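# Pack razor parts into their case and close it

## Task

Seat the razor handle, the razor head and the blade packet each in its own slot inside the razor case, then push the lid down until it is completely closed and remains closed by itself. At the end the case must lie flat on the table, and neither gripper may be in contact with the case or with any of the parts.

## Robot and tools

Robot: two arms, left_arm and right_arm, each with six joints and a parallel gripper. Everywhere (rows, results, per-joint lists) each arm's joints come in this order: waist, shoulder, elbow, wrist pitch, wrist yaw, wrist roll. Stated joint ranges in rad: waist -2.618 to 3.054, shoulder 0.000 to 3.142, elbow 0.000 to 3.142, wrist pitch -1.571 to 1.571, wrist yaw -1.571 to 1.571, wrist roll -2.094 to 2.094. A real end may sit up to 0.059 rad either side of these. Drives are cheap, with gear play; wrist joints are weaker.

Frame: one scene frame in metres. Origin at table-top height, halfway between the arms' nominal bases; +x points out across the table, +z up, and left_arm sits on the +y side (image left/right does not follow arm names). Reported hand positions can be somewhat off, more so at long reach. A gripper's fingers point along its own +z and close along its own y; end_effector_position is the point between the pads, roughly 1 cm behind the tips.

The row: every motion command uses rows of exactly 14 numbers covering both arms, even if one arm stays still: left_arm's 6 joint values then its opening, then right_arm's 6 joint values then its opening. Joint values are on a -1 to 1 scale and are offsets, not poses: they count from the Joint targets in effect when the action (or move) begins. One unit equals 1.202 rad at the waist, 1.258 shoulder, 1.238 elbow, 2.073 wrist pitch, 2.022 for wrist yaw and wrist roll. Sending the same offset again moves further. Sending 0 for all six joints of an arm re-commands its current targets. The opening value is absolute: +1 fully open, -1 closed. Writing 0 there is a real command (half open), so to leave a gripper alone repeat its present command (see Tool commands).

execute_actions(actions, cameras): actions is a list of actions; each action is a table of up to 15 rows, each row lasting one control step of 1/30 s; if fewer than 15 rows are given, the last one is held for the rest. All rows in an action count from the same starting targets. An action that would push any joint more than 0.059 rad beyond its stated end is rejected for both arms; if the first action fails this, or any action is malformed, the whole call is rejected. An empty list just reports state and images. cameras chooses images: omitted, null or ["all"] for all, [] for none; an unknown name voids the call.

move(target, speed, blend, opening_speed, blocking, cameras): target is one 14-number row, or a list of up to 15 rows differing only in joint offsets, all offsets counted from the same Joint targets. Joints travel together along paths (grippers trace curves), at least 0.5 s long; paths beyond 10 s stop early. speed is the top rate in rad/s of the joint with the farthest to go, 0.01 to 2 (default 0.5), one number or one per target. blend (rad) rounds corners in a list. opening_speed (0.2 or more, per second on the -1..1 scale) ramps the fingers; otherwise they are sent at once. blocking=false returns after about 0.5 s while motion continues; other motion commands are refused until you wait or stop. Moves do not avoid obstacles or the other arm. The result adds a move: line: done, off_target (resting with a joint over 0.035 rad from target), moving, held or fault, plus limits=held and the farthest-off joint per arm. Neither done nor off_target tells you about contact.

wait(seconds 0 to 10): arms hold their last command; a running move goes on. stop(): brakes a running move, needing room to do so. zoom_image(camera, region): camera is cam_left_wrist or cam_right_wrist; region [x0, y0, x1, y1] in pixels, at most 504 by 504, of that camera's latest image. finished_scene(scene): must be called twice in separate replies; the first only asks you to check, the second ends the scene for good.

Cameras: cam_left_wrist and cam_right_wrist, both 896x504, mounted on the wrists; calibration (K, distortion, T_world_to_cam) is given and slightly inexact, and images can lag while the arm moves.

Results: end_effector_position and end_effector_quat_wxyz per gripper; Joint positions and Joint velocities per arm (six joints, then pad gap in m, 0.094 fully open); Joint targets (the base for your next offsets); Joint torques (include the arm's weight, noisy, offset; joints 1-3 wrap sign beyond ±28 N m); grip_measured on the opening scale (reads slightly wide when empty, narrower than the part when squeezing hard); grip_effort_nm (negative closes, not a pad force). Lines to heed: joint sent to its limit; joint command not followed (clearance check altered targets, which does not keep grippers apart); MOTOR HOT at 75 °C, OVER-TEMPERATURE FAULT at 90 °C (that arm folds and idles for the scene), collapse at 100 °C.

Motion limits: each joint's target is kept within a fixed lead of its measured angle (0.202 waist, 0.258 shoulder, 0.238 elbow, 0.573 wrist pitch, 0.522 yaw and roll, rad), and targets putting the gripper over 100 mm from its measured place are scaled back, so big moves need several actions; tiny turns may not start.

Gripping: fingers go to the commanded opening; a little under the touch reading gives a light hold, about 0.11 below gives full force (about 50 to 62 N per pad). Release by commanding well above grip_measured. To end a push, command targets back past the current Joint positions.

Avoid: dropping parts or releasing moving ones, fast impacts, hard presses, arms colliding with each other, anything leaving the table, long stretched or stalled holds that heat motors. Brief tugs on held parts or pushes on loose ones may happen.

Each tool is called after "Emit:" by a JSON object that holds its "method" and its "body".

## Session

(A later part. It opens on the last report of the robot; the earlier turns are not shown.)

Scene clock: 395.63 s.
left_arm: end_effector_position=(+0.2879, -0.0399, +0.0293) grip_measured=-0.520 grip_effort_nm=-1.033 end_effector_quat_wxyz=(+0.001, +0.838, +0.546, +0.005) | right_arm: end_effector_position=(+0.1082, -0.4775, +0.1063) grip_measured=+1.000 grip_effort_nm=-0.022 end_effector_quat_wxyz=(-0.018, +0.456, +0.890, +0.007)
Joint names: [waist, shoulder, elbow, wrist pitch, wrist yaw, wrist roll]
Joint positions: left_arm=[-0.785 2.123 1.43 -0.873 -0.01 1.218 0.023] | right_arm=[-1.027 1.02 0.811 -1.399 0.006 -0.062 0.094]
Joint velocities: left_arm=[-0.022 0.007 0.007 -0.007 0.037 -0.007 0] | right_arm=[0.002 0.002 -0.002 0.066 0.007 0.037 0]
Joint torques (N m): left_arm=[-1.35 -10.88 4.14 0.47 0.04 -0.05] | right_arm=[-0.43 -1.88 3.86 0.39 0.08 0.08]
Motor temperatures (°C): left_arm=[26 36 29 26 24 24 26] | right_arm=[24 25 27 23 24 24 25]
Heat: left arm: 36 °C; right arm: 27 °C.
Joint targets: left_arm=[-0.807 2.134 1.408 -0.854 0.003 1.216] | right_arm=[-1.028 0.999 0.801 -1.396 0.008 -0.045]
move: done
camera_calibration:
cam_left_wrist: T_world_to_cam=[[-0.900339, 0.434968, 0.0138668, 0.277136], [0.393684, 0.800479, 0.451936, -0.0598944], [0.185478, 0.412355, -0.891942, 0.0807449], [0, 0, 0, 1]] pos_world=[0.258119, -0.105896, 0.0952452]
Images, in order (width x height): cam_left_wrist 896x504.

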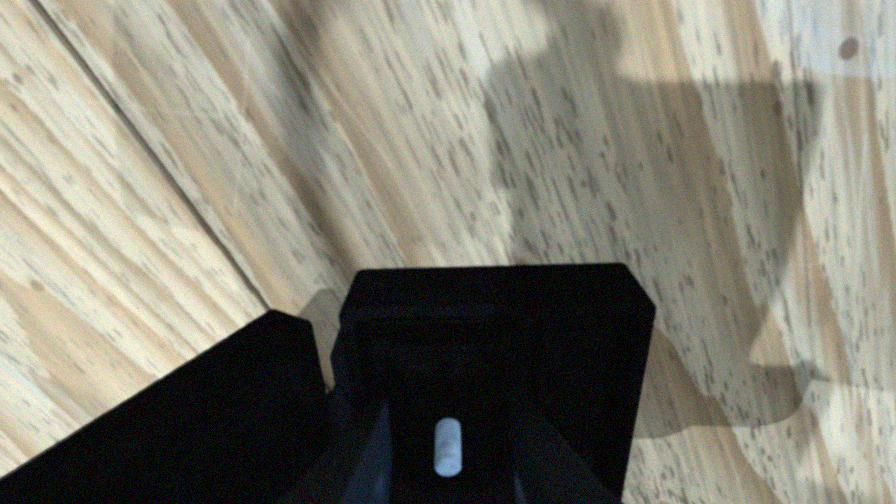

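Emit:
{"method": "move", "body": {"target": [0.008,0,0,0,0,0,-0.44,0,0,0,0,0,0,1], "opening_speed": 0.2, "cameras": ["cam_left_wrist"]}}

Emit:
{"method": "zoom_image", "body": {"camera": "cam_left_wrist", "region": [320, 240, 660, 500]}}

Scene clock: 402.93 s.
left_arm: end_effector_position=(+0.2879, -0.0399, +0.0293) grip_measured=-0.440 grip_effort_nm=-0.027 end_effector_quat_wxyz=(+0.001, +0.838, +0.546, +0.005) | right_arm: end_effector_position=(+0.1082, -0.4775, +0.1063) grip_measured=+1.000 grip_effort_nm=-0.027 end_effector_quat_wxyz=(-0.018, +0.456, +0.890, +0.007)
Joint names: [waist, shoulder, elbow, wrist pitch, wrist yaw, wrist roll]
Joint positions: left_arm=[-0.785 2.123 1.43 -0.873 -0.01 1.218 0.026] | right_arm=[-1.027 1.02 0.811 -1.399 0.006 -0.062 0.094]
Joint velocities: left_arm=[-0.002 -0.007 -0.007 -0.007 -0.022 -0.081 0] | right_arm=[0.002 0.037 0.002 -0.066 -0.051 -0.051 0]
Joint torques (N m): left_arm=[-0.44 -10.86 4.01 0.46 0.05 -0.06] | right_arm=[-0.5 -1.89 3.88 0.38 0.07 0.08]
Motor temperatures (°C): left_arm=[26 36 29 26 24 24 26] | right_arm=[24 25 27 23 24 24 25]
Heat: left arm: 36 °C; right arm: 27 °C.
Joint targets: left_arm=[-0.797 2.134 1.408 -0.854 0.003 1.216] | right_arm=[-1.028 0.999 0.801 -1.396 0.008 -0.045]
move: done
camera_calibration:
cam_left_wrist: T_world_to_cam=[[-0.900339, 0.434968, 0.0138668, 0.277136], [0.393684, 0.800479, 0.451936, -0.0598944], [0.185478, 0.412355, -0.891942, 0.0807449], [0, 0, 0, 1]] pos_world=[0.258119, -0.105896, 0.0952452]
Images, in order (width x height): cam_left_wrist 896x504.

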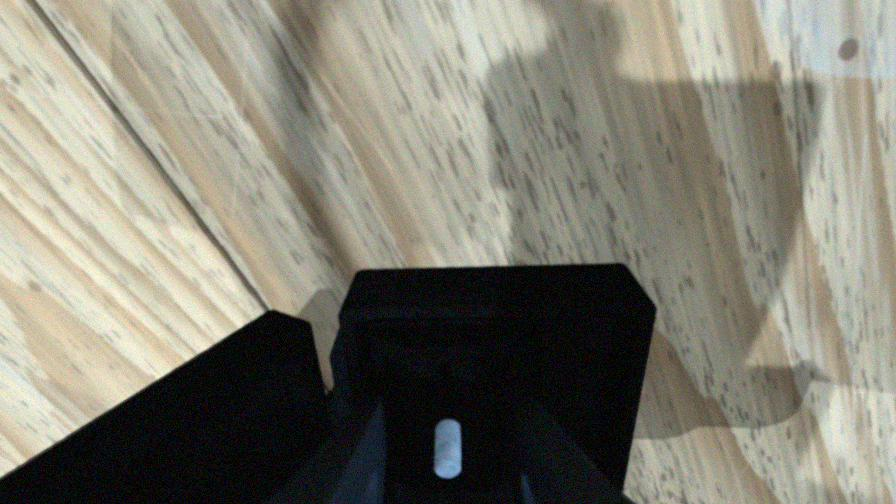

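Scaled by 1.482 from the camera's 896x504 image, which has a finer 1280x720 frame.

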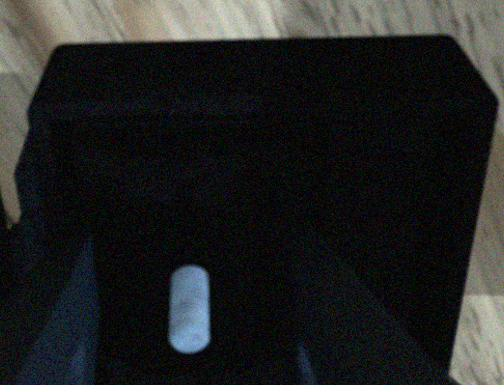

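Emit:
{"method": "move", "body": {"target": [[0.01,0,0.0,0,0,0,-0.25,0,0,0,0,0,0,1],[0.01,-0.03,0.14,-0.06,0,0,-0.25,0,0,0,0,0,0,1]], "speed": [0.2,0.3], "opening_speed": 0.3, "cameras": ["cam_left_wrist"]}}

Emit:
{"method": "zoom_image", "body": {"camera": "cam_left_wrist", "region": [300, 200, 700, 504]}}

Scene clock: 411.80 s.
left_arm: end_effector_position=(+0.3014, -0.0530, +0.0562) grip_measured=-0.251 grip_effort_nm=0.066 end_effector_quat_wxyz=(+0.016, +0.841, +0.541, +0.009) | right_arm: end_effector_position=(+0.1082, -0.4775, +0.1063) grip_measured=+1.000 grip_effort_nm=-0.022 end_effector_quat_wxyz=(-0.018, +0.456, +0.890, +0.007)
Joint names: [waist, shoulder, elbow, wrist pitch, wrist yaw, wrist roll]
Joint positions: left_arm=[-0.785 2.123 1.545 -0.958 -0.01 1.228 0.035] | right_arm=[-1.027 1.02 0.811 -1.399 0.006 -0.062 0.094]
Joint velocities: left_arm=[0.002 -0.007 -0.002 0.007 -0.022 0.007 -0.001] | right_arm=[-0.002 0.012 -0.012 0.007 -0.007 -0.066 0]
Joint torques (N m): left_arm=[0.4 -14.35 9.16 0.06 0.01 -0.07] | right_arm=[-0.46 -1.87 3.86 0.39 0.08 0.09]
Motor temperatures (°C): left_arm=[26 36 29 26 24 24 26] | right_arm=[24 24 27 23 24 24 25]
Heat: left arm: 36 °C; right arm: 27 °C.
Joint targets: left_arm=[-0.785 2.096 1.581 -0.979 0.003 1.216] | right_arm=[-1.028 0.999 0.801 -1.396 0.008 -0.045]
move: off_target (left_arm); left_arm: the elbow is farthest, 0.036 rad from its target
camera_calibration:
cam_left_wrist: T_world_to_cam=[[-0.895602, 0.444594, -0.0152739, 0.295328], [0.392409, 0.80572, 0.443656, -0.0657704], [0.209553, 0.391346, -0.896067, 0.0994991], [0, 0, 0, 1]] pos_world=[0.269455, -0.117247, 0.122848]
Images, in order (width x height): cam_left_wrist 896x504.

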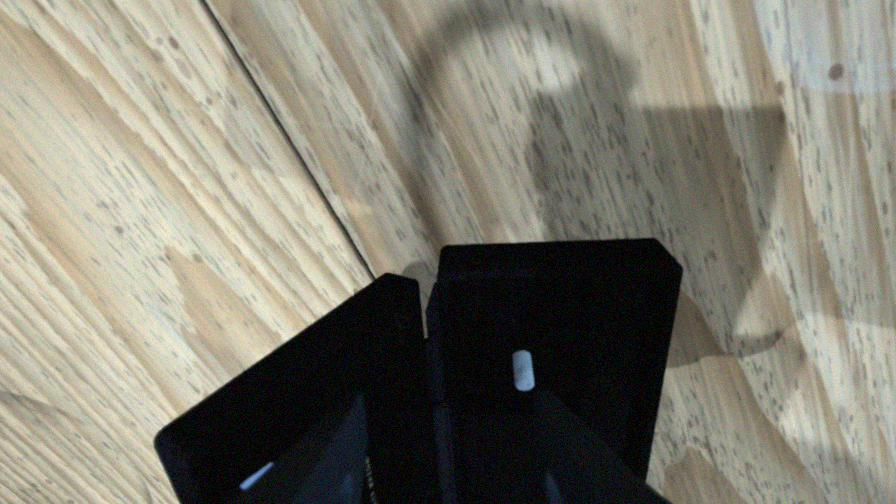

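Scaled by 1.260 from the camera's 896x504 image, which has a finer 1280x720 frame.

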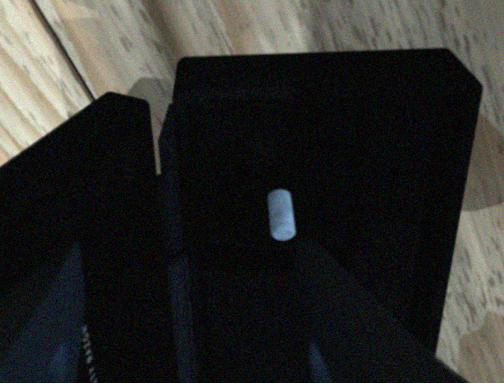

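Emit:
{"method": "zoom_image", "body": {"camera": "cam_left_wrist", "region": [420, 230, 580, 420]}}

Scaled by 2.653 from the camera's 896x504 image, which has a finer 1280x720 frame.

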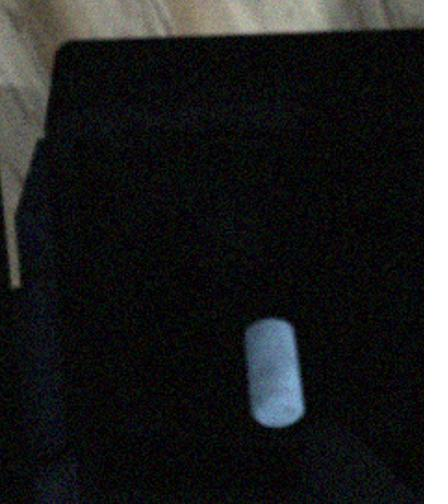

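Emit:
{"method": "move", "body": {"target": [0.3,-0.1,0.2,-0.06,0,0,0.0,0.8,-0.3,-0.17,0.23,0,0,1], "speed": 0.8, "cameras": []}}

Emit:
{"method": "move", "body": {"target": [0,0,0,0,0,0,0.0,0.81,-0.3,-0.185,0.238,0,0,1], "speed": 0.8}}

Scene clock: 448.47 s.
left_arm: end_effector_position=(+0.4272, +0.0529, +0.1719) grip_measured=-0.001 grip_effort_nm=0.056 end_effector_quat_wxyz=(+0.130, +0.719, +0.680, +0.062) | right_arm: end_effector_position=(+0.2250, -0.3811, +0.1191) grip_measured=+1.000 grip_effort_nm=-0.027 end_effector_quat_wxyz=(+0.273, -0.003, +0.962, -0.017)
Joint names: [waist, shoulder, elbow, wrist pitch, wrist yaw, wrist roll]
Joint positions: left_arm=[-0.415 2.002 1.789 -1.068 -0.01 1.228 0.047] | right_arm=[-0.067 0.628 0.602 -0.992 0.006 -0.057 0.094]
Joint velocities: left_arm=[-0.022 -0.007 0.002 0.007 0.007 -0.037 -0.001] | right_arm=[-0.012 0.012 -0.012 -0.022 -0.066 -0.007 0]
Joint torques (N m): left_arm=[-0.36 -14.37 10.04 0.53 0.02 -0.04] | right_arm=[0.54 0.16 4.45 2.05 0.05 0.07]
Motor temperatures (°C): left_arm=[26 39 30 26 24 24 25] | right_arm=[24 24 27 24 24 24 25]
Heat: left arm: 39 °C; right arm: 27 °C.
Joint targets: left_arm=[-0.425 1.970 1.828 -1.103 0.003 1.216] | right_arm=[-0.066 0.622 0.591 -0.919 0.008 -0.045]
move: off_target (left_arm, right_arm); left_arm: the elbow is farthest, 0.040 rad from its target; right_arm: the wrist pitch is farthest, 0.073 rad from its target
No camera images: "cameras" was empty.

Scene clock: 450.43 s.
left_arm: end_effector_position=(+0.4272, +0.0529, +0.1719) grip_measured=-0.001 grip_effort_nm=0.061 end_effector_quat_wxyz=(+0.130, +0.719, +0.680, +0.062) | right_arm: end_effector_position=(+0.1789, -0.1881, +0.1805) grip_measured=+1.000 grip_effort_nm=-0.027 end_effector_quat_wxyz=(+0.502, -0.395, +0.734, +0.233)
Joint names: [waist, shoulder, elbow, wrist pitch, wrist yaw, wrist roll]
Joint positions: left_arm=[-0.415 2.002 1.789 -1.068 -0.01 1.228 0.047] | right_arm=[0.907 0.252 0.374 -0.52 -0.001 -0.06 0.094]
Joint velocities: left_arm=[-0.017 -0.012 -0.002 0.081 -0.037 -0.095 0] | right_arm=[-0.002 -0.002 0.002 -0.051 -0.066 0.022 0]
Joint torques (N m): left_arm=[-0.39 -14.38 10.18 0.45 0.05 -0.06] | right_arm=[0.54 1.14 4.72 2.89 0.03 0.07]
Motor temperatures (°C): left_arm=[26 38 30 26 24 24 25] | right_arm=[24 24 27 25 24 24 25]
Heat: left arm: 38 °C; right arm: 27 °C.
Joint targets: left_arm=[-0.425 1.970 1.828 -1.103 0.003 1.216] | right_arm=[0.907 0.244 0.362 -0.426 0.008 -0.045]
move: off_target (left_arm, right_arm); left_arm: the elbow is farthest, 0.039 rad from its target; right_arm: the wrist pitch is farthest, 0.094 rad from its target
camera_calibration:
cam_left_wrist: T_world_to_cam=[[-0.963902, 0.0774936, -0.254729, 0.452499], [-0.0198814, 0.933089, 0.359096, -0.0678544], [0.265512, 0.351198, -0.897866, 0.113918], [0, 0, 0, 1]] pos_world=[0.404569, -0.0117594, 0.241914]
cam_right_wrist: T_world_to_cam=[[0.81575, -0.576823, 0.0427496, -0.260956], [-0.404756, -0.622081, -0.670214, 0.115872], [0.413189, 0.529424, -0.740935, 0.250397], [0, 0, 0, 1]] pos_world=[0.156313, -0.21101, 0.274343]

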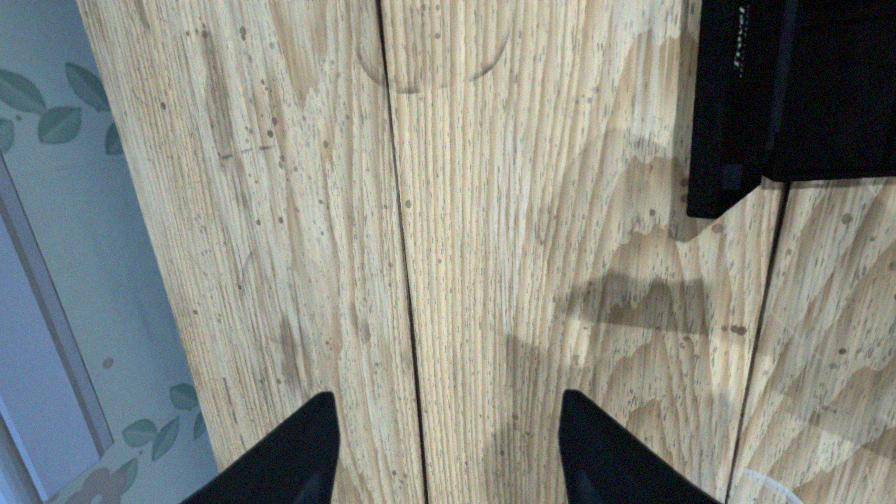

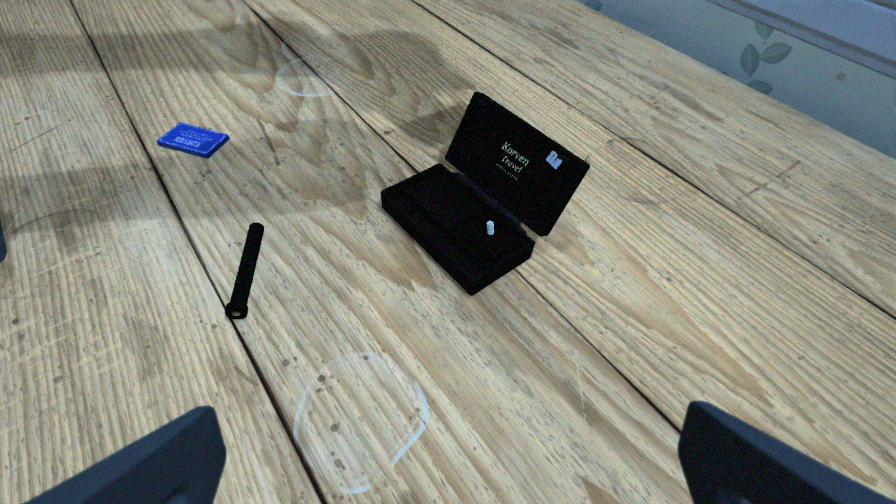

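Emit:
{"method": "zoom_image", "body": {"camera": "cam_right_wrist", "region": [370, 150, 550, 300]}}

Scaled by 2.800 from the camera's 896x504 image, which has a finer 1280x720 frame.

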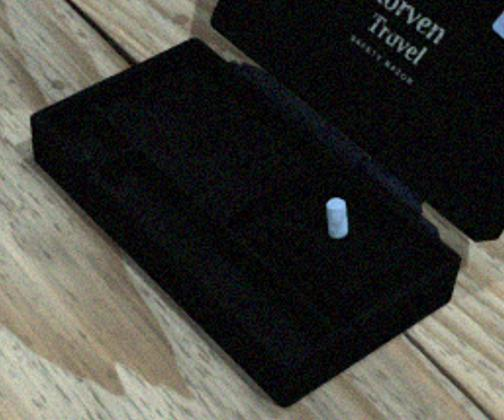

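Emit:
{"method": "move", "body": {"target": [-0.312,0.111,-0.285,0.083,0,0,-0.9,0,0,0,0,0,0,1], "speed": 0.6}}

Scene clock: 472.30 s.
left_arm: end_effector_position=(+0.2829, -0.0475, +0.0475) grip_measured=-0.899 grip_effort_nm=-0.071 end_effector_quat_wxyz=(-0.004, +0.847, +0.531, +0.004) | right_arm: end_effector_position=(+0.1789, -0.1880, +0.1809) grip_measured=+1.000 grip_effort_nm=-0.027 end_effector_quat_wxyz=(+0.503, -0.394, +0.733, +0.233)
Joint names: [waist, shoulder, elbow, wrist pitch, wrist yaw, wrist roll]
Joint positions: left_arm=[-0.808 2.109 1.487 -0.953 -0.01 1.228 0.005] | right_arm=[0.907 0.252 0.374 -0.518 -0.001 -0.06 0.094]
Joint velocities: left_arm=[0.002 -0.002 -0.012 0.051 0.037 -0.037 -0.001] | right_arm=[-0.002 0.012 -0.022 0.022 -0.007 -0.051 0]
Joint torques (N m): left_arm=[0.49 -11.67 5.11 0.44 0.03 -0.06] | right_arm=[0.57 1.17 4.7 2.91 0.03 0.05]
Motor temperatures (°C): left_arm=[26 37 31 26 24 24 25] | right_arm=[24 24 27 36 23 24 25]
Heat: left arm: 37 °C; right arm: 36 °C.
Joint targets: left_arm=[-0.800 2.110 1.476 -0.931 0.003 1.216] | right_arm=[0.907 0.244 0.362 -0.426 0.008 -0.045]
move: off_target (right_arm); right_arm: the wrist pitch is farthest, 0.092 rad from its target
camera_calibration:
cam_left_wrist: T_world_to_cam=[[-0.885032, 0.464976, 0.0227196, 0.272439], [0.423415, 0.783721, 0.454424, -0.0693628], [0.193491, 0.4118, -0.890496, 0.0986483], [0, 0, 0, 1]] pos_world=[0.251399, -0.11294, 0.113176]
cam_right_wrist: T_world_to_cam=[[0.81571, -0.576876, 0.0427946, -0.260986], [-0.404138, -0.621259, -0.671349, 0.116466], [0.413872, 0.530332, -0.739905, 0.250421], [0, 0, 0, 1]] pos_world=[0.156315, -0.211007, 0.274646]

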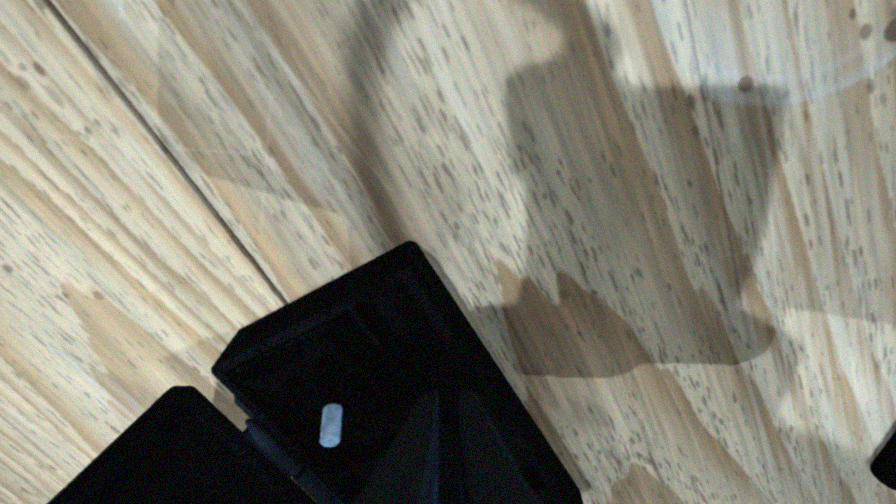

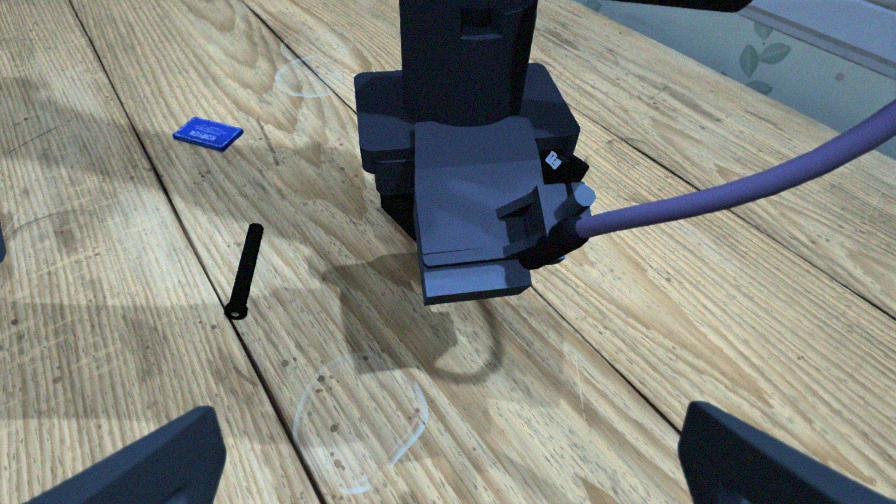

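Emit:
{"method": "move", "body": {"target": [[0,-0.04,0.1,-0.05,0,0,-0.9,0,0,0,0,0,0,1],[0.116,-0.48,-0.33,0.11,0,-0.157,-0.9,0,0,0,0,0,0,1]], "speed": 0.6, "blend": [0.03,0]}}

Emit:
{"method": "zoom_image", "body": {"camera": "cam_right_wrist", "region": [370, 120, 600, 300]}}

Scene clock: 504.03 s.
left_arm: end_effector_position=(+0.2897, +0.0201, +0.1459) grip_measured=-0.899 grip_effort_nm=-0.076 end_effector_quat_wxyz=(+0.188, +0.689, +0.699, +0.031) | right_arm: end_effector_position=(+0.1792, -0.1881, +0.1809) grip_measured=+1.000 grip_effort_nm=-0.027 end_effector_quat_wxyz=(+0.503, -0.394, +0.733, +0.232)
Joint names: [waist, shoulder, elbow, wrist pitch, wrist yaw, wrist roll]
Joint positions: left_arm=[-0.658 1.53 1.086 -0.745 -0.01 0.915 0.005] | right_arm=[0.907 0.252 0.374 -0.518 0 -0.06 0.094]
Joint velocities: left_arm=[-0.027 0.007 -0.022 -0.095 -0.007 -0.007 -0.001] | right_arm=[-0.022 0.007 0.007 0.022 0.081 0.022 0]
Joint torques (N m): left_arm=[0.24 -8.98 5.3 1.59 0.02 -0.08] | right_arm=[0.49 1.11 4.72 2.9 0.03 0.06]
Motor temperatures (°C): left_arm=[26 35 30 26 24 24 25] | right_arm=[24 24 28 42 23 24 25]
Heat: left arm: 35 °C; right arm: 42 °C.
Joint targets: left_arm=[-0.660 1.506 1.067 -0.703 0.003 0.899] | right_arm=[0.907 0.244 0.362 -0.426 0.008 -0.045]
move: off_target (left_arm, right_arm); left_arm: the wrist pitch is farthest, 0.042 rad from its target; right_arm: the wrist pitch is farthest, 0.092 rad from its target
camera_calibration:
cam_left_wrist: T_world_to_cam=[[-0.957059, -0.0113383, -0.289671, 0.320714], [-0.08021, 0.970582, 0.227019, 0.00542245], [0.278575, 0.240505, -0.929813, 0.141652], [0, 0, 0, 1]] pos_world=[0.267916, -0.0356947, 0.223381]
cam_right_wrist: T_world_to_cam=[[0.814873, -0.578014, 0.0433861, -0.26143], [-0.404699, -0.620926, -0.67132, 0.11661], [0.414972, 0.529482, -0.739897, 0.250059], [0, 0, 0, 1]] pos_world=[0.156457, -0.211106, 0.274643]

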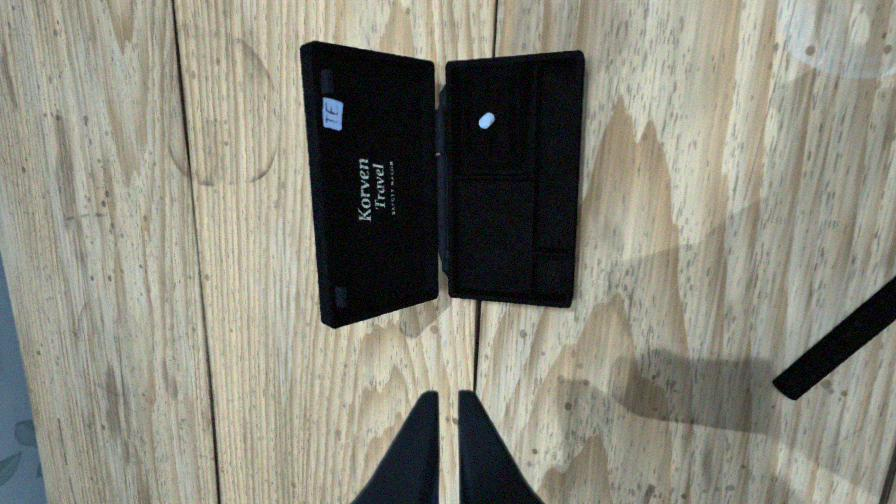

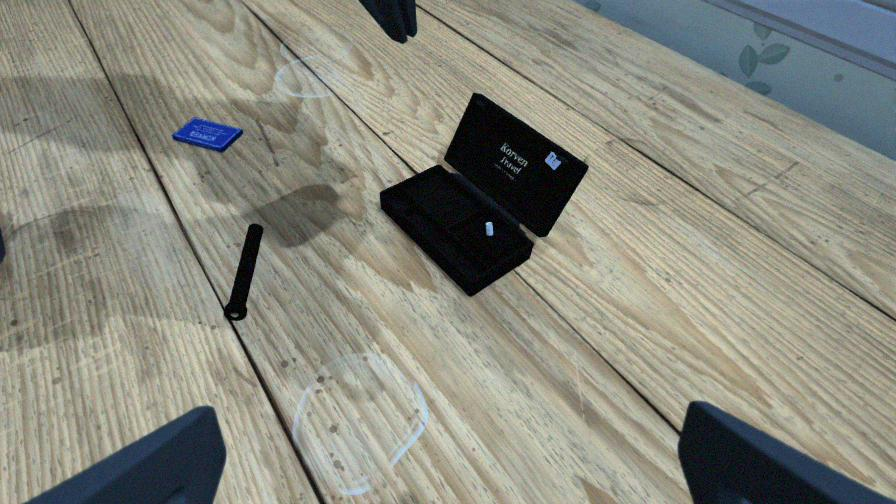

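Scaled by 2.191 from the camera's 896x504 image, which has a finer 1280x720 frame.

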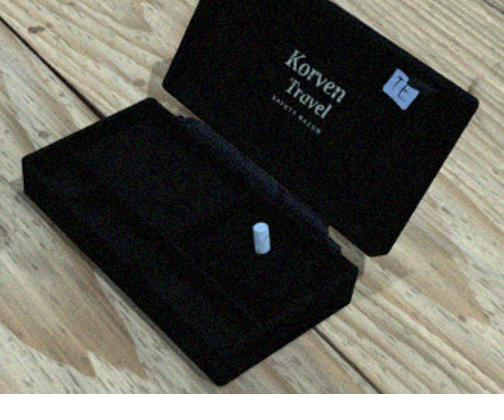

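Emit:
{"method": "zoom_image", "body": {"camera": "cam_left_wrist", "region": [420, 30, 620, 190]}}

Scaled by 2.520 from the camera's 896x504 image, which has a finer 1280x720 frame.

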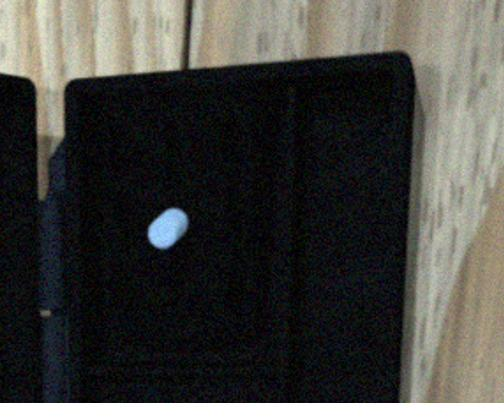

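Emit:
{"method": "move", "body": {"target": [-0.083,0.544,0.443,-0.136,0,-0.049,-0.9,0,0,0,0,0,0,1], "speed": 0.6, "cameras": ["cam_left_wrist"]}}

Emit:
{"method": "zoom_image", "body": {"camera": "cam_left_wrist", "region": [320, 240, 660, 500]}}

Scene clock: 533.50 s.
left_arm: end_effector_position=(+0.3083, -0.0466, +0.0405) grip_measured=-0.899 grip_effort_nm=-0.076 end_effector_quat_wxyz=(-0.003, +0.703, +0.711, +0.005) | right_arm: end_effector_position=(+0.1792, -0.1880, +0.1812) grip_measured=+1.000 grip_effort_nm=-0.027 end_effector_quat_wxyz=(+0.504, -0.394, +0.733, +0.233)
Joint names: [waist, shoulder, elbow, wrist pitch, wrist yaw, wrist roll]
Joint positions: left_arm=[-0.762 2.183 1.576 -0.969 -0.01 0.813 0.005] | right_arm=[0.907 0.252 0.374 -0.517 0 -0.06 0.094]
Joint velocities: left_arm=[0.012 0.012 -0.007 0.007 0.037 -0.037 0] | right_arm=[0.002 0.007 -0.002 -0.095 -0.051 0.037 0]
Joint torques (N m): left_arm=[-0.62 -11.86 9.35 0.02 0.04 -0.04] | right_arm=[0.5 1.16 4.75 2.89 0.04 0.06]
Motor temperatures (°C): left_arm=[26 35 30 27 24 24 24] | right_arm=[24 24 28 45 23 24 25]
Heat: left arm: 35 °C; right arm: 45 °C.
Joint targets: left_arm=[-0.760 2.191 1.616 -0.985 0.003 0.800] | right_arm=[0.907 0.244 0.362 -0.426 0.008 -0.045]
move: off_target (left_arm, right_arm); left_arm: the elbow is farthest, 0.040 rad from its target; right_arm: the wrist pitch is farthest, 0.091 rad from its target
camera_calibration:
cam_left_wrist: T_world_to_cam=[[-0.999592, 0.0220382, 0.0181851, 0.309456], [0.0278959, 0.890418, 0.454289, 0.0493078], [-0.0061806, 0.45461, -0.890669, 0.150733], [0, 0, 0, 1]] pos_world=[0.308886, -0.119249, 0.106226]
Images, in order (width x height): cam_left_wrist 896x504.

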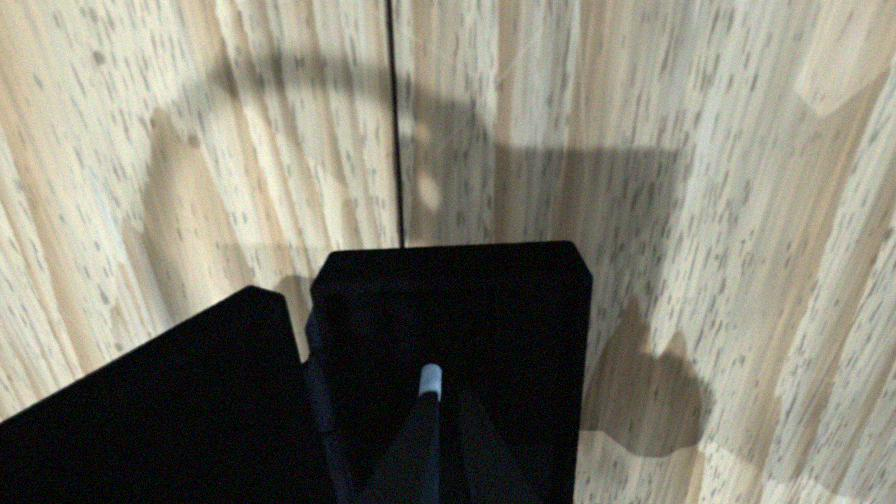

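Scaled by 1.482 from the camera's 896x504 image, which has a finer 1280x720 frame.

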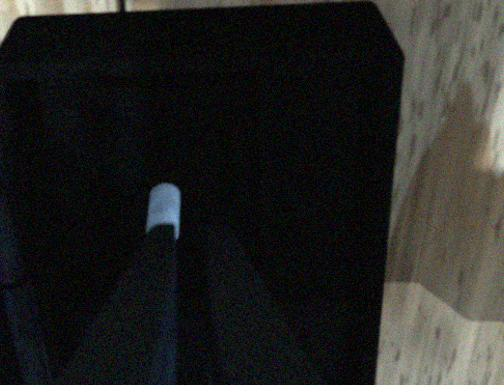

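Emit:
{"method": "move", "body": {"target": [[0,-0.2,0.05,0.0,0,0,-0.9,0,0,0,0,0,0,1],[-0.02,-0.42,-0.35,0.105,0,0,-0.9,0,0,0,0,0,0,1]], "speed": 0.6, "blend": [0.05,0], "cameras": ["cam_left_wrist"]}}

Emit:
{"method": "zoom_image", "body": {"camera": "cam_left_wrist", "region": [320, 40, 570, 290]}}

Scene clock: 558.13 s.
left_arm: end_effector_position=(+0.2745, -0.0207, +0.1228) grip_measured=-0.899 grip_effort_nm=-0.071 end_effector_quat_wxyz=(+0.136, +0.700, +0.701, +0.009) | right_arm: end_effector_position=(+0.1795, -0.1882, +0.1812) grip_measured=+1.000 grip_effort_nm=-0.032 end_effector_quat_wxyz=(+0.504, -0.393, +0.733, +0.232)
Joint names: [waist, shoulder, elbow, wrist pitch, wrist yaw, wrist roll]
Joint positions: left_arm=[-0.773 1.694 1.2 -0.804 -0.01 0.813 0.005] | right_arm=[0.907 0.252 0.374 -0.517 0.002 -0.06 0.094]
Joint velocities: left_arm=[0.007 -0.007 -0.007 0.051 0.007 -0.022 0] | right_arm=[0.002 -0.007 -0.012 -0.037 0.007 -0.007 0]
Joint torques (N m): left_arm=[-0.43 -11.15 5.19 1.26 0.04 -0.05] | right_arm=[0.53 1.18 4.71 2.9 0.04 0.06]
Motor temperatures (°C): left_arm=[26 36 31 27 24 24 24] | right_arm=[24 24 28 46 23 24 25]
Heat: left arm: 36 °C; right arm: 46 °C.
Joint targets: left_arm=[-0.784 1.662 1.182 -0.767 0.003 0.800] | right_arm=[0.907 0.244 0.362 -0.426 0.008 -0.045]
move: off_target (left_arm, right_arm); left_arm: the wrist pitch is farthest, 0.037 rad from its target; right_arm: the wrist pitch is farthest, 0.091 rad from its target
camera_calibration:
cam_left_wrist: T_world_to_cam=[[-0.982086, 0.0164968, -0.187708, 0.293994], [-0.0367634, 0.960242, 0.276738, 0.0307503], [0.18481, 0.278681, -0.942434, 0.162355], [0, 0, 0, 1]] pos_world=[0.259854, -0.079623, 0.199684]
Images, in order (width x height): cam_left_wrist 896x504.

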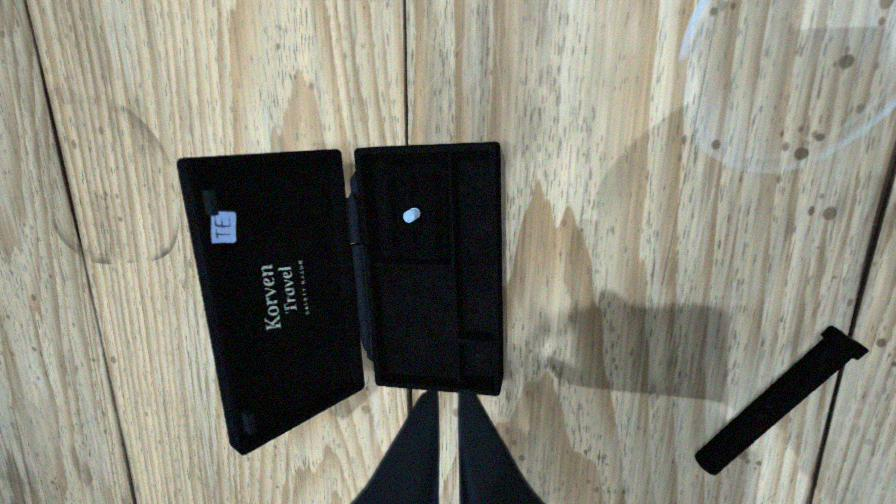

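Scaled by 2.016 from the camera's 896x504 image, which has a finer 1280x720 frame.

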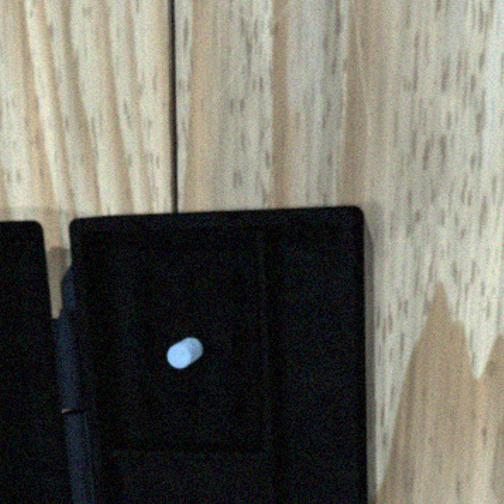

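Emit:
{"method": "move", "body": {"target": [0.014,0.445,0.398,-0.112,0,0,-0.9,0,0,0,0,0,0,1], "speed": 0.6, "cameras": ["cam_left_wrist"]}}

Scene clock: 585.00 s.
left_arm: end_effector_position=(+0.3143, -0.0584, +0.0423) grip_measured=-0.899 grip_effort_nm=-0.076 end_effector_quat_wxyz=(+0.004, +0.707, +0.707, +0.005) | right_arm: end_effector_position=(+0.1796, -0.1881, +0.1816) grip_measured=+1.000 grip_effort_nm=-0.027 end_effector_quat_wxyz=(+0.504, -0.393, +0.733, +0.232)
Joint names: [waist, shoulder, elbow, wrist pitch, wrist yaw, wrist roll]
Joint positions: left_arm=[-0.773 2.214 1.634 -0.982 -0.01 0.813 0.005] | right_arm=[0.907 0.252 0.374 -0.515 0.002 -0.06 0.094]
Joint velocities: left_arm=[0.022 -0.007 0.002 0.081 0.007 0.007 0] | right_arm=[0.017 -0.002 -0.002 -0.037 -0.022 -0.037 0]
Joint torques (N m): left_arm=[0.32 -12.19 9.5 0.08 0.04 -0.06] | right_arm=[0.53 1.14 4.71 2.88 0.03 0.07]
Motor temperatures (°C): left_arm=[26 34 30 28 24 24 24] | right_arm=[24 24 28 48 23 24 25]
Heat: left arm: 34 °C; right arm: 48 °C.
Joint targets: left_arm=[-0.767 2.222 1.675 -1.000 0.003 0.800] | right_arm=[0.907 0.244 0.362 -0.426 0.008 -0.045]
move: off_target (left_arm, right_arm); left_arm: the elbow is farthest, 0.041 rad from its target; right_arm: the wrist pitch is farthest, 0.089 rad from its target
camera_calibration:
cam_left_wrist: T_world_to_cam=[[-0.999428, 0.0328937, 0.00784827, 0.316753], [0.0329386, 0.894337, 0.446179, 0.0577508], [0.00765748, 0.446182, -0.894909, 0.153023], [0, 0, 0, 1]] pos_world=[0.313497, -0.130344, 0.108689]
Images, in order (width x height): cam_left_wrist 896x504.

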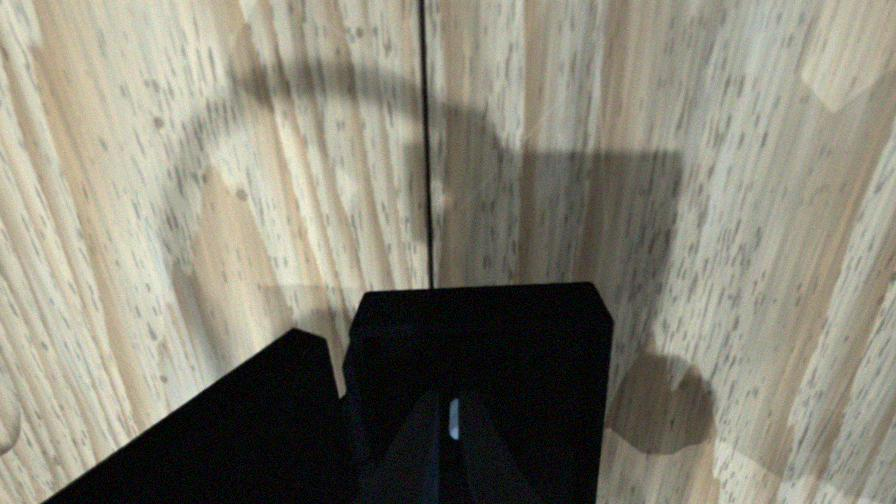

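Emit:
{"method": "move", "body": {"target": [0,0.004,-0.065,0.03,0,0,-0.9,0,0,0,0,0,0,1], "speed": 0.12, "cameras": []}}

Emit:
{"method": "move", "body": {"target": [0,0.003,-0.02,0.017,0,0,-0.9,0,0,0,0,0,0,1], "speed": 0.1, "cameras": ["cam_left_wrist"]}}

Scene clock: 593.60 s.
left_arm: end_effector_position=(+0.3123, -0.0565, +0.0368) grip_measured=-0.899 grip_effort_nm=-0.066 end_effector_quat_wxyz=(+0.003, +0.707, +0.707, +0.005) | right_arm: end_effector_position=(+0.1796, -0.1881, +0.1816) grip_measured=+1.000 grip_effort_nm=-0.032 end_effector_quat_wxyz=(+0.504, -0.393, +0.733, +0.232)
Joint names: [waist, shoulder, elbow, wrist pitch, wrist yaw, wrist roll]
Joint positions: left_arm=[-0.773 2.214 1.611 -0.962 -0.01 0.813 0.005] | right_arm=[0.907 0.252 0.374 -0.515 0.002 -0.06 0.094]
Joint velocities: left_arm=[0.007 0.002 -0.002 -0.007 -0.022 0.007 0] | right_arm=[-0.002 -0.007 0.012 -0.095 0.095 -0.007 0]
Joint torques (N m): left_arm=[0.35 -11.7 4.7 0.52 0.02 -0.07] | right_arm=[0.55 1.16 4.74 2.89 0.03 0.06]
Motor temperatures (°C): left_arm=[26 34 30 27 24 24 24] | right_arm=[24 24 28 48 23 24 25]
Heat: left arm: 34 °C; right arm: 48 °C.
Joint targets: left_arm=[-0.767 2.227 1.595 -0.937 0.003 0.800] | right_arm=[0.907 0.244 0.362 -0.426 0.008 -0.045]
move: off_target (right_arm); right_arm: the wrist pitch is farthest, 0.089 rad from its target
No camera images: "cameras" was empty.

Scene clock: 594.53 s.
left_arm: end_effector_position=(+0.3123, -0.0565, +0.0311) grip_measured=-0.899 grip_effort_nm=-0.066 end_effector_quat_wxyz=(+0.007, +0.707, +0.707, +0.005) | right_arm: end_effector_position=(+0.1796, -0.1881, +0.1816) grip_measured=+1.000 grip_effort_nm=-0.037 end_effector_quat_wxyz=(+0.504, -0.393, +0.733, +0.232)
Joint names: [waist, shoulder, elbow, wrist pitch, wrist yaw, wrist roll]
Joint positions: left_arm=[-0.773 2.214 1.587 -0.929 -0.01 0.813 0.005] | right_arm=[0.907 0.252 0.374 -0.515 0.002 -0.06 0.094]
Joint velocities: left_arm=[0.012 -0.017 0.002 -0.007 -0.051 0.037 0] | right_arm=[-0.007 -0.012 0.002 -0.022 -0.007 0.022 0]
Joint torques (N m): left_arm=[0.34 -11.36 4.63 0.55 0.04 -0.03] | right_arm=[0.5 1.11 4.67 2.88 0.03 0.07]
Motor temperatures (°C): left_arm=[26 34 30 27 24 24 24] | right_arm=[24 24 28 48 23 24 25]
Heat: left arm: 34 °C; right arm: 48 °C.
Joint targets: left_arm=[-0.767 2.231 1.570 -0.902 0.003 0.800] | right_arm=[0.907 0.244 0.362 -0.426 0.008 -0.045]
move: off_target (right_arm); right_arm: the wrist pitch is farthest, 0.089 rad from its target
camera_calibration:
cam_left_wrist: T_world_to_cam=[[-0.999453, 0.0329171, 0.00325353, 0.314943], [0.0309574, 0.896211, 0.442547, 0.0619672], [0.0116515, 0.442406, -0.896739, 0.140778], [0, 0, 0, 1]] pos_world=[0.311212, -0.128184, 0.0977932]
Images, in order (width x height): cam_left_wrist 896x504.

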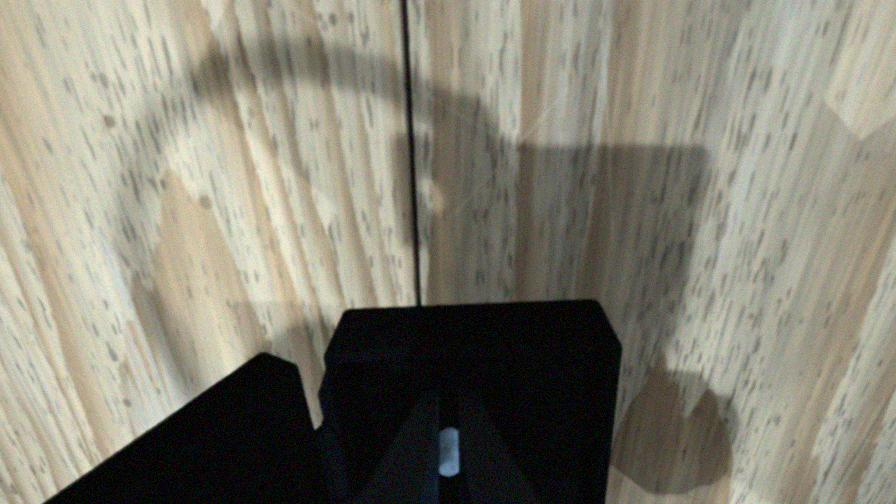

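Emit:
{"method": "move", "body": {"target": [0,0.003,-0.012,0.012,0,0,-0.9,0,0,0,0,0,0,1], "speed": 0.1, "cameras": []}}

Emit:
{"method": "move", "body": {"target": [0,0.003,-0.012,0.012,0,0,-0.9,0,0,0,0,0,0,1], "speed": 0.1, "cameras": ["cam_left_wrist"]}}

Scene clock: 600.10 s.
left_arm: end_effector_position=(+0.3129, -0.0570, +0.0276) grip_measured=-0.899 grip_effort_nm=-0.076 end_effector_quat_wxyz=(+0.012, +0.707, +0.707, +0.005) | right_arm: end_effector_position=(+0.1796, -0.1881, +0.1816) grip_measured=+1.000 grip_effort_nm=-0.027 end_effector_quat_wxyz=(+0.504, -0.393, +0.733, +0.232)
Joint names: [waist, shoulder, elbow, wrist pitch, wrist yaw, wrist roll]
Joint positions: left_arm=[-0.773 2.214 1.571 -0.904 -0.01 0.813 0.005] | right_arm=[0.907 0.252 0.374 -0.515 0.002 -0.06 0.094]
Joint velocities: left_arm=[0.012 0.002 0.012 -0.081 -0.007 0.051 0] | right_arm=[-0.017 -0.002 -0.002 -0.022 -0.007 0.007 0]
Joint torques (N m): left_arm=[0.34 -11.06 4.66 0.58 0.04 -0.06] | right_arm=[0.54 1.16 4.68 2.87 0.04 0.06]
Motor temperatures (°C): left_arm=[26 34 30 27 24 24 24] | right_arm=[24 24 28 48 23 24 25]
Heat: left arm: 34 °C; right arm: 48 °C.
Joint targets: left_arm=[-0.767 2.235 1.555 -0.877 0.003 0.800] | right_arm=[0.907 0.244 0.362 -0.426 0.008 -0.045]
move: off_target (right_arm); right_arm: the wrist pitch is farthest, 0.089 rad from its target
No camera images: "cameras" was empty.

Scene clock: 600.80 s.
left_arm: end_effector_position=(+0.3137, -0.0577, +0.0263) grip_measured=-0.899 grip_effort_nm=-0.076 end_effector_quat_wxyz=(+0.014, +0.707, +0.707, +0.005) | right_arm: end_effector_position=(+0.1796, -0.1881, +0.1816) grip_measured=+1.000 grip_effort_nm=-0.032 end_effector_quat_wxyz=(+0.504, -0.393, +0.733, +0.232)
Joint names: [waist, shoulder, elbow, wrist pitch, wrist yaw, wrist roll]
Joint positions: left_arm=[-0.773 2.215 1.568 -0.895 -0.01 0.813 0.005] | right_arm=[0.907 0.252 0.374 -0.515 0.002 -0.06 0.094]
Joint velocities: left_arm=[0.027 -0.012 0.007 -0.022 0.022 -0.007 0.002] | right_arm=[0.007 -0.002 -0.007 -0.066 -0.022 0.051 0]
Joint torques (N m): left_arm=[0.36 -10.88 3.79 0.82 0.02 -0.06] | right_arm=[0.55 1.16 4.68 2.88 0.04 0.07]
Motor temperatures (°C): left_arm=[26 34 30 27 24 24 24] | right_arm=[24 24 28 48 23 24 25]
Heat: left arm: 34 °C; right arm: 48 °C.
Joint targets: left_arm=[-0.767 2.238 1.540 -0.852 0.003 0.800] | right_arm=[0.907 0.244 0.362 -0.426 0.008 -0.045]
move: off_target (left_arm, right_arm); left_arm: the wrist pitch is farthest, 0.043 rad from its target; right_arm: the wrist pitch is farthest, 0.089 rad from its target
camera_calibration:
cam_left_wrist: T_world_to_cam=[[-0.999434, 0.0328989, -0.00708482, 0.316579], [0.0265592, 0.900369, 0.434315, 0.0670058], [0.0206675, 0.433881, -0.900733, 0.133785], [0, 0, 0, 1]] pos_world=[0.311856, -0.128792, 0.0936458]
Images, in order (width x height): cam_left_wrist 896x504.

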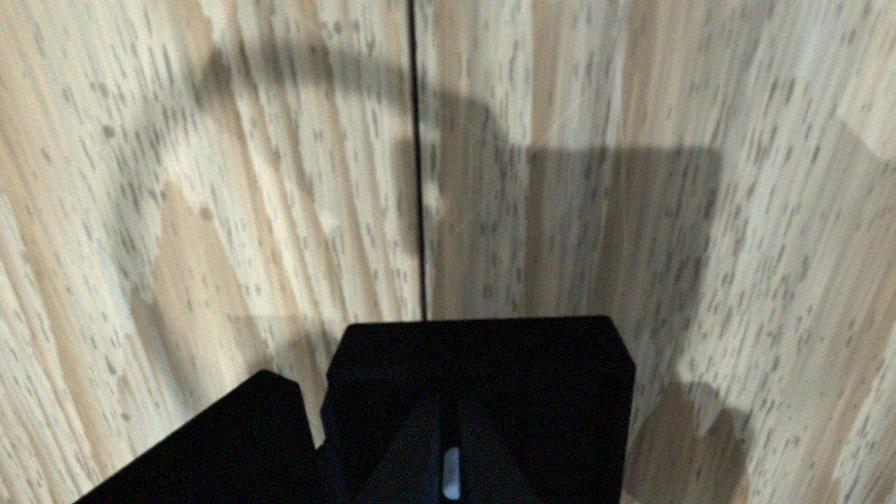

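Emit:
{"method": "move", "body": {"target": [[0,-0.064,0.2,-0.16,0,0,-0.9,-0.1,0.05,0.02,-0.03,0,0,1],[0.388,-0.825,-0.573,-0.07,0,-0.2,-0.9,-0.8,0.3,0.17,-0.23,0,0,1]], "speed": [0.5,0.9], "blend": [0.04,0], "cameras": ["cam_left_wrist"]}}

Scene clock: 626.73 s.
left_arm: end_effector_position=(+0.2211, +0.1682, +0.1334) grip_measured=-0.899 grip_effort_nm=-0.071 end_effector_quat_wxyz=(+0.083, +0.337, +0.938, +0.010) | right_arm: end_effector_position=(+0.2403, -0.3793, +0.1089) grip_measured=+1.000 grip_effort_nm=-0.032 end_effector_quat_wxyz=(+0.306, -0.005, +0.952, -0.016)
Joint names: [waist, shoulder, elbow, wrist pitch, wrist yaw, wrist roll]
Joint positions: left_arm=[-0.297 1.22 0.849 -1.033 -0.01 0.409 0.005] | right_arm=[-0.053 0.614 0.521 -0.856 0.008 -0.048 0.094]
Joint velocities: left_arm=[0.002 0.002 0.002 -0.051 -0.037 0.022 -0.001] | right_arm=[-0.002 0.002 -0.007 0.007 -0.007 0.007 0]
Joint torques (N m): left_arm=[0.28 -5.04 5.24 1.02 0.03 -0.08] | right_arm=[-0.47 1.17 10.43 1.02 0.02 0.06]
Motor temperatures (°C): left_arm=[26 34 29 27 24 24 24] | right_arm=[24 24 28 48 23 24 25]
Heat: left arm: 34 °C; right arm: 48 °C.
Joint targets: left_arm=[-0.301 1.201 0.831 -0.997 0.003 0.395] | right_arm=[-0.054 0.622 0.572 -0.903 0.008 -0.045]
move: off_target (left_arm, right_arm); left_arm: the wrist pitch is farthest, 0.036 rad from its target; right_arm: the elbow is farthest, 0.052 rad from its target
camera_calibration:
cam_left_wrist: T_world_to_cam=[[-0.659093, -0.749726, -0.0592298, 0.280749], [-0.726332, 0.614142, 0.308662, 0.0508536], [-0.195036, 0.246457, -0.949326, 0.219824], [0, 0, 0, 1]] pos_world=[0.264849, 0.125076, 0.209617]
Images, in order (width x height): cam_left_wrist 896x504.

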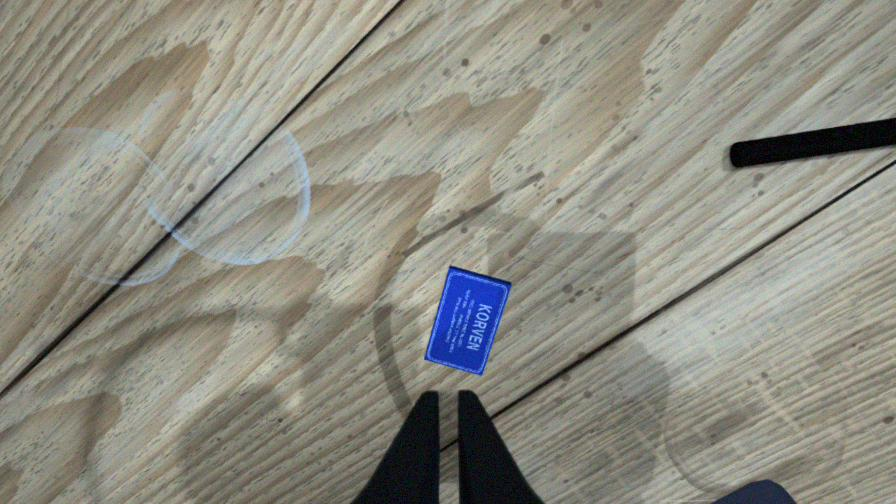

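Emit:
{"method": "move", "body": {"target": [0.076,0.131,-0.142,0.076,0,0.179,-0.2,-0.81,0.3,0.185,-0.238,0,0,1], "speed": 0.7, "cameras": ["cam_left_wrist"]}}

Scene clock: 649.77 s.
left_arm: end_effector_position=(+0.1997, +0.1896, +0.0623) grip_measured=-0.201 grip_effort_nm=0.071 end_effector_quat_wxyz=(+0.003, +0.457, +0.889, +0.006) | right_arm: end_effector_position=(+0.1043, -0.4712, +0.0944) grip_measured=+1.000 grip_effort_nm=-0.037 end_effector_quat_wxyz=(-0.024, +0.461, +0.887, +0.011)
Joint names: [waist, shoulder, elbow, wrist pitch, wrist yaw, wrist roll]
Joint positions: left_arm=[-0.222 1.365 0.669 -0.866 -0.01 0.744 0.038] | right_arm=[-1.027 1.003 0.755 -1.376 0.006 -0.049 0.094]
Joint velocities: left_arm=[-0.012 0.002 -0.002 -0.051 -0.007 0.007 0.001] | right_arm=[-0.007 -0.012 0.002 -0.007 0.007 0.022 0]
Joint torques (N m): left_arm=[0.42 -4.14 4.72 0.57 0.03 0.12] | right_arm=[-0.46 -0.43 8.91 0.12 0.01 0.07]
Motor temperatures (°C): left_arm=[25 32 29 27 24 24 24] | right_arm=[24 24 31 40 23 24 25]
Heat: left arm: 32 °C; right arm: 40 °C.
Joint targets: left_arm=[-0.209 1.365 0.655 -0.840 0.003 0.757] | right_arm=[-1.028 0.999 0.801 -1.396 0.008 -0.045]
move: off_target (right_arm); right_arm: the elbow is farthest, 0.046 rad from its target
camera_calibration:
cam_left_wrist: T_world_to_cam=[[-0.832684, -0.553695, 0.00777568, 0.271791], [-0.492876, 0.747476, 0.445369, -0.0363364], [-0.25241, 0.367019, -0.895314, 0.12817], [0, 0, 0, 1]] pos_world=[0.240758, 0.130609, 0.128822]
Images, in order (width x height): cam_left_wrist 896x504.

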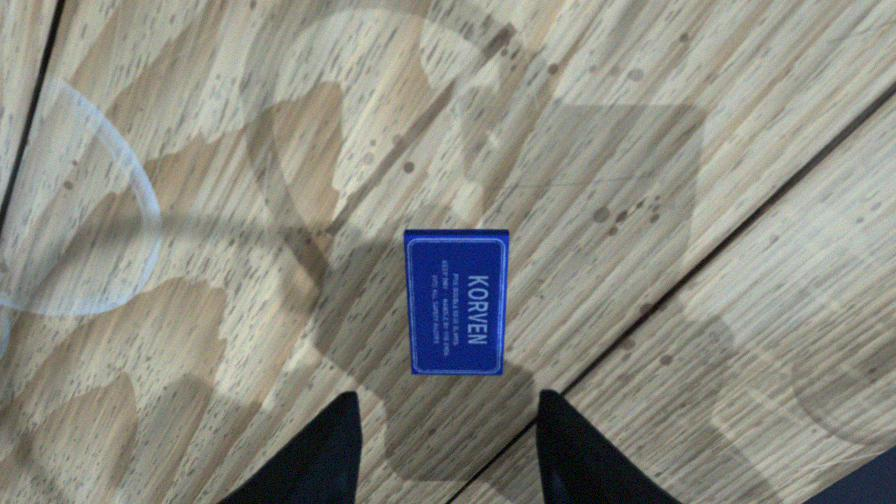

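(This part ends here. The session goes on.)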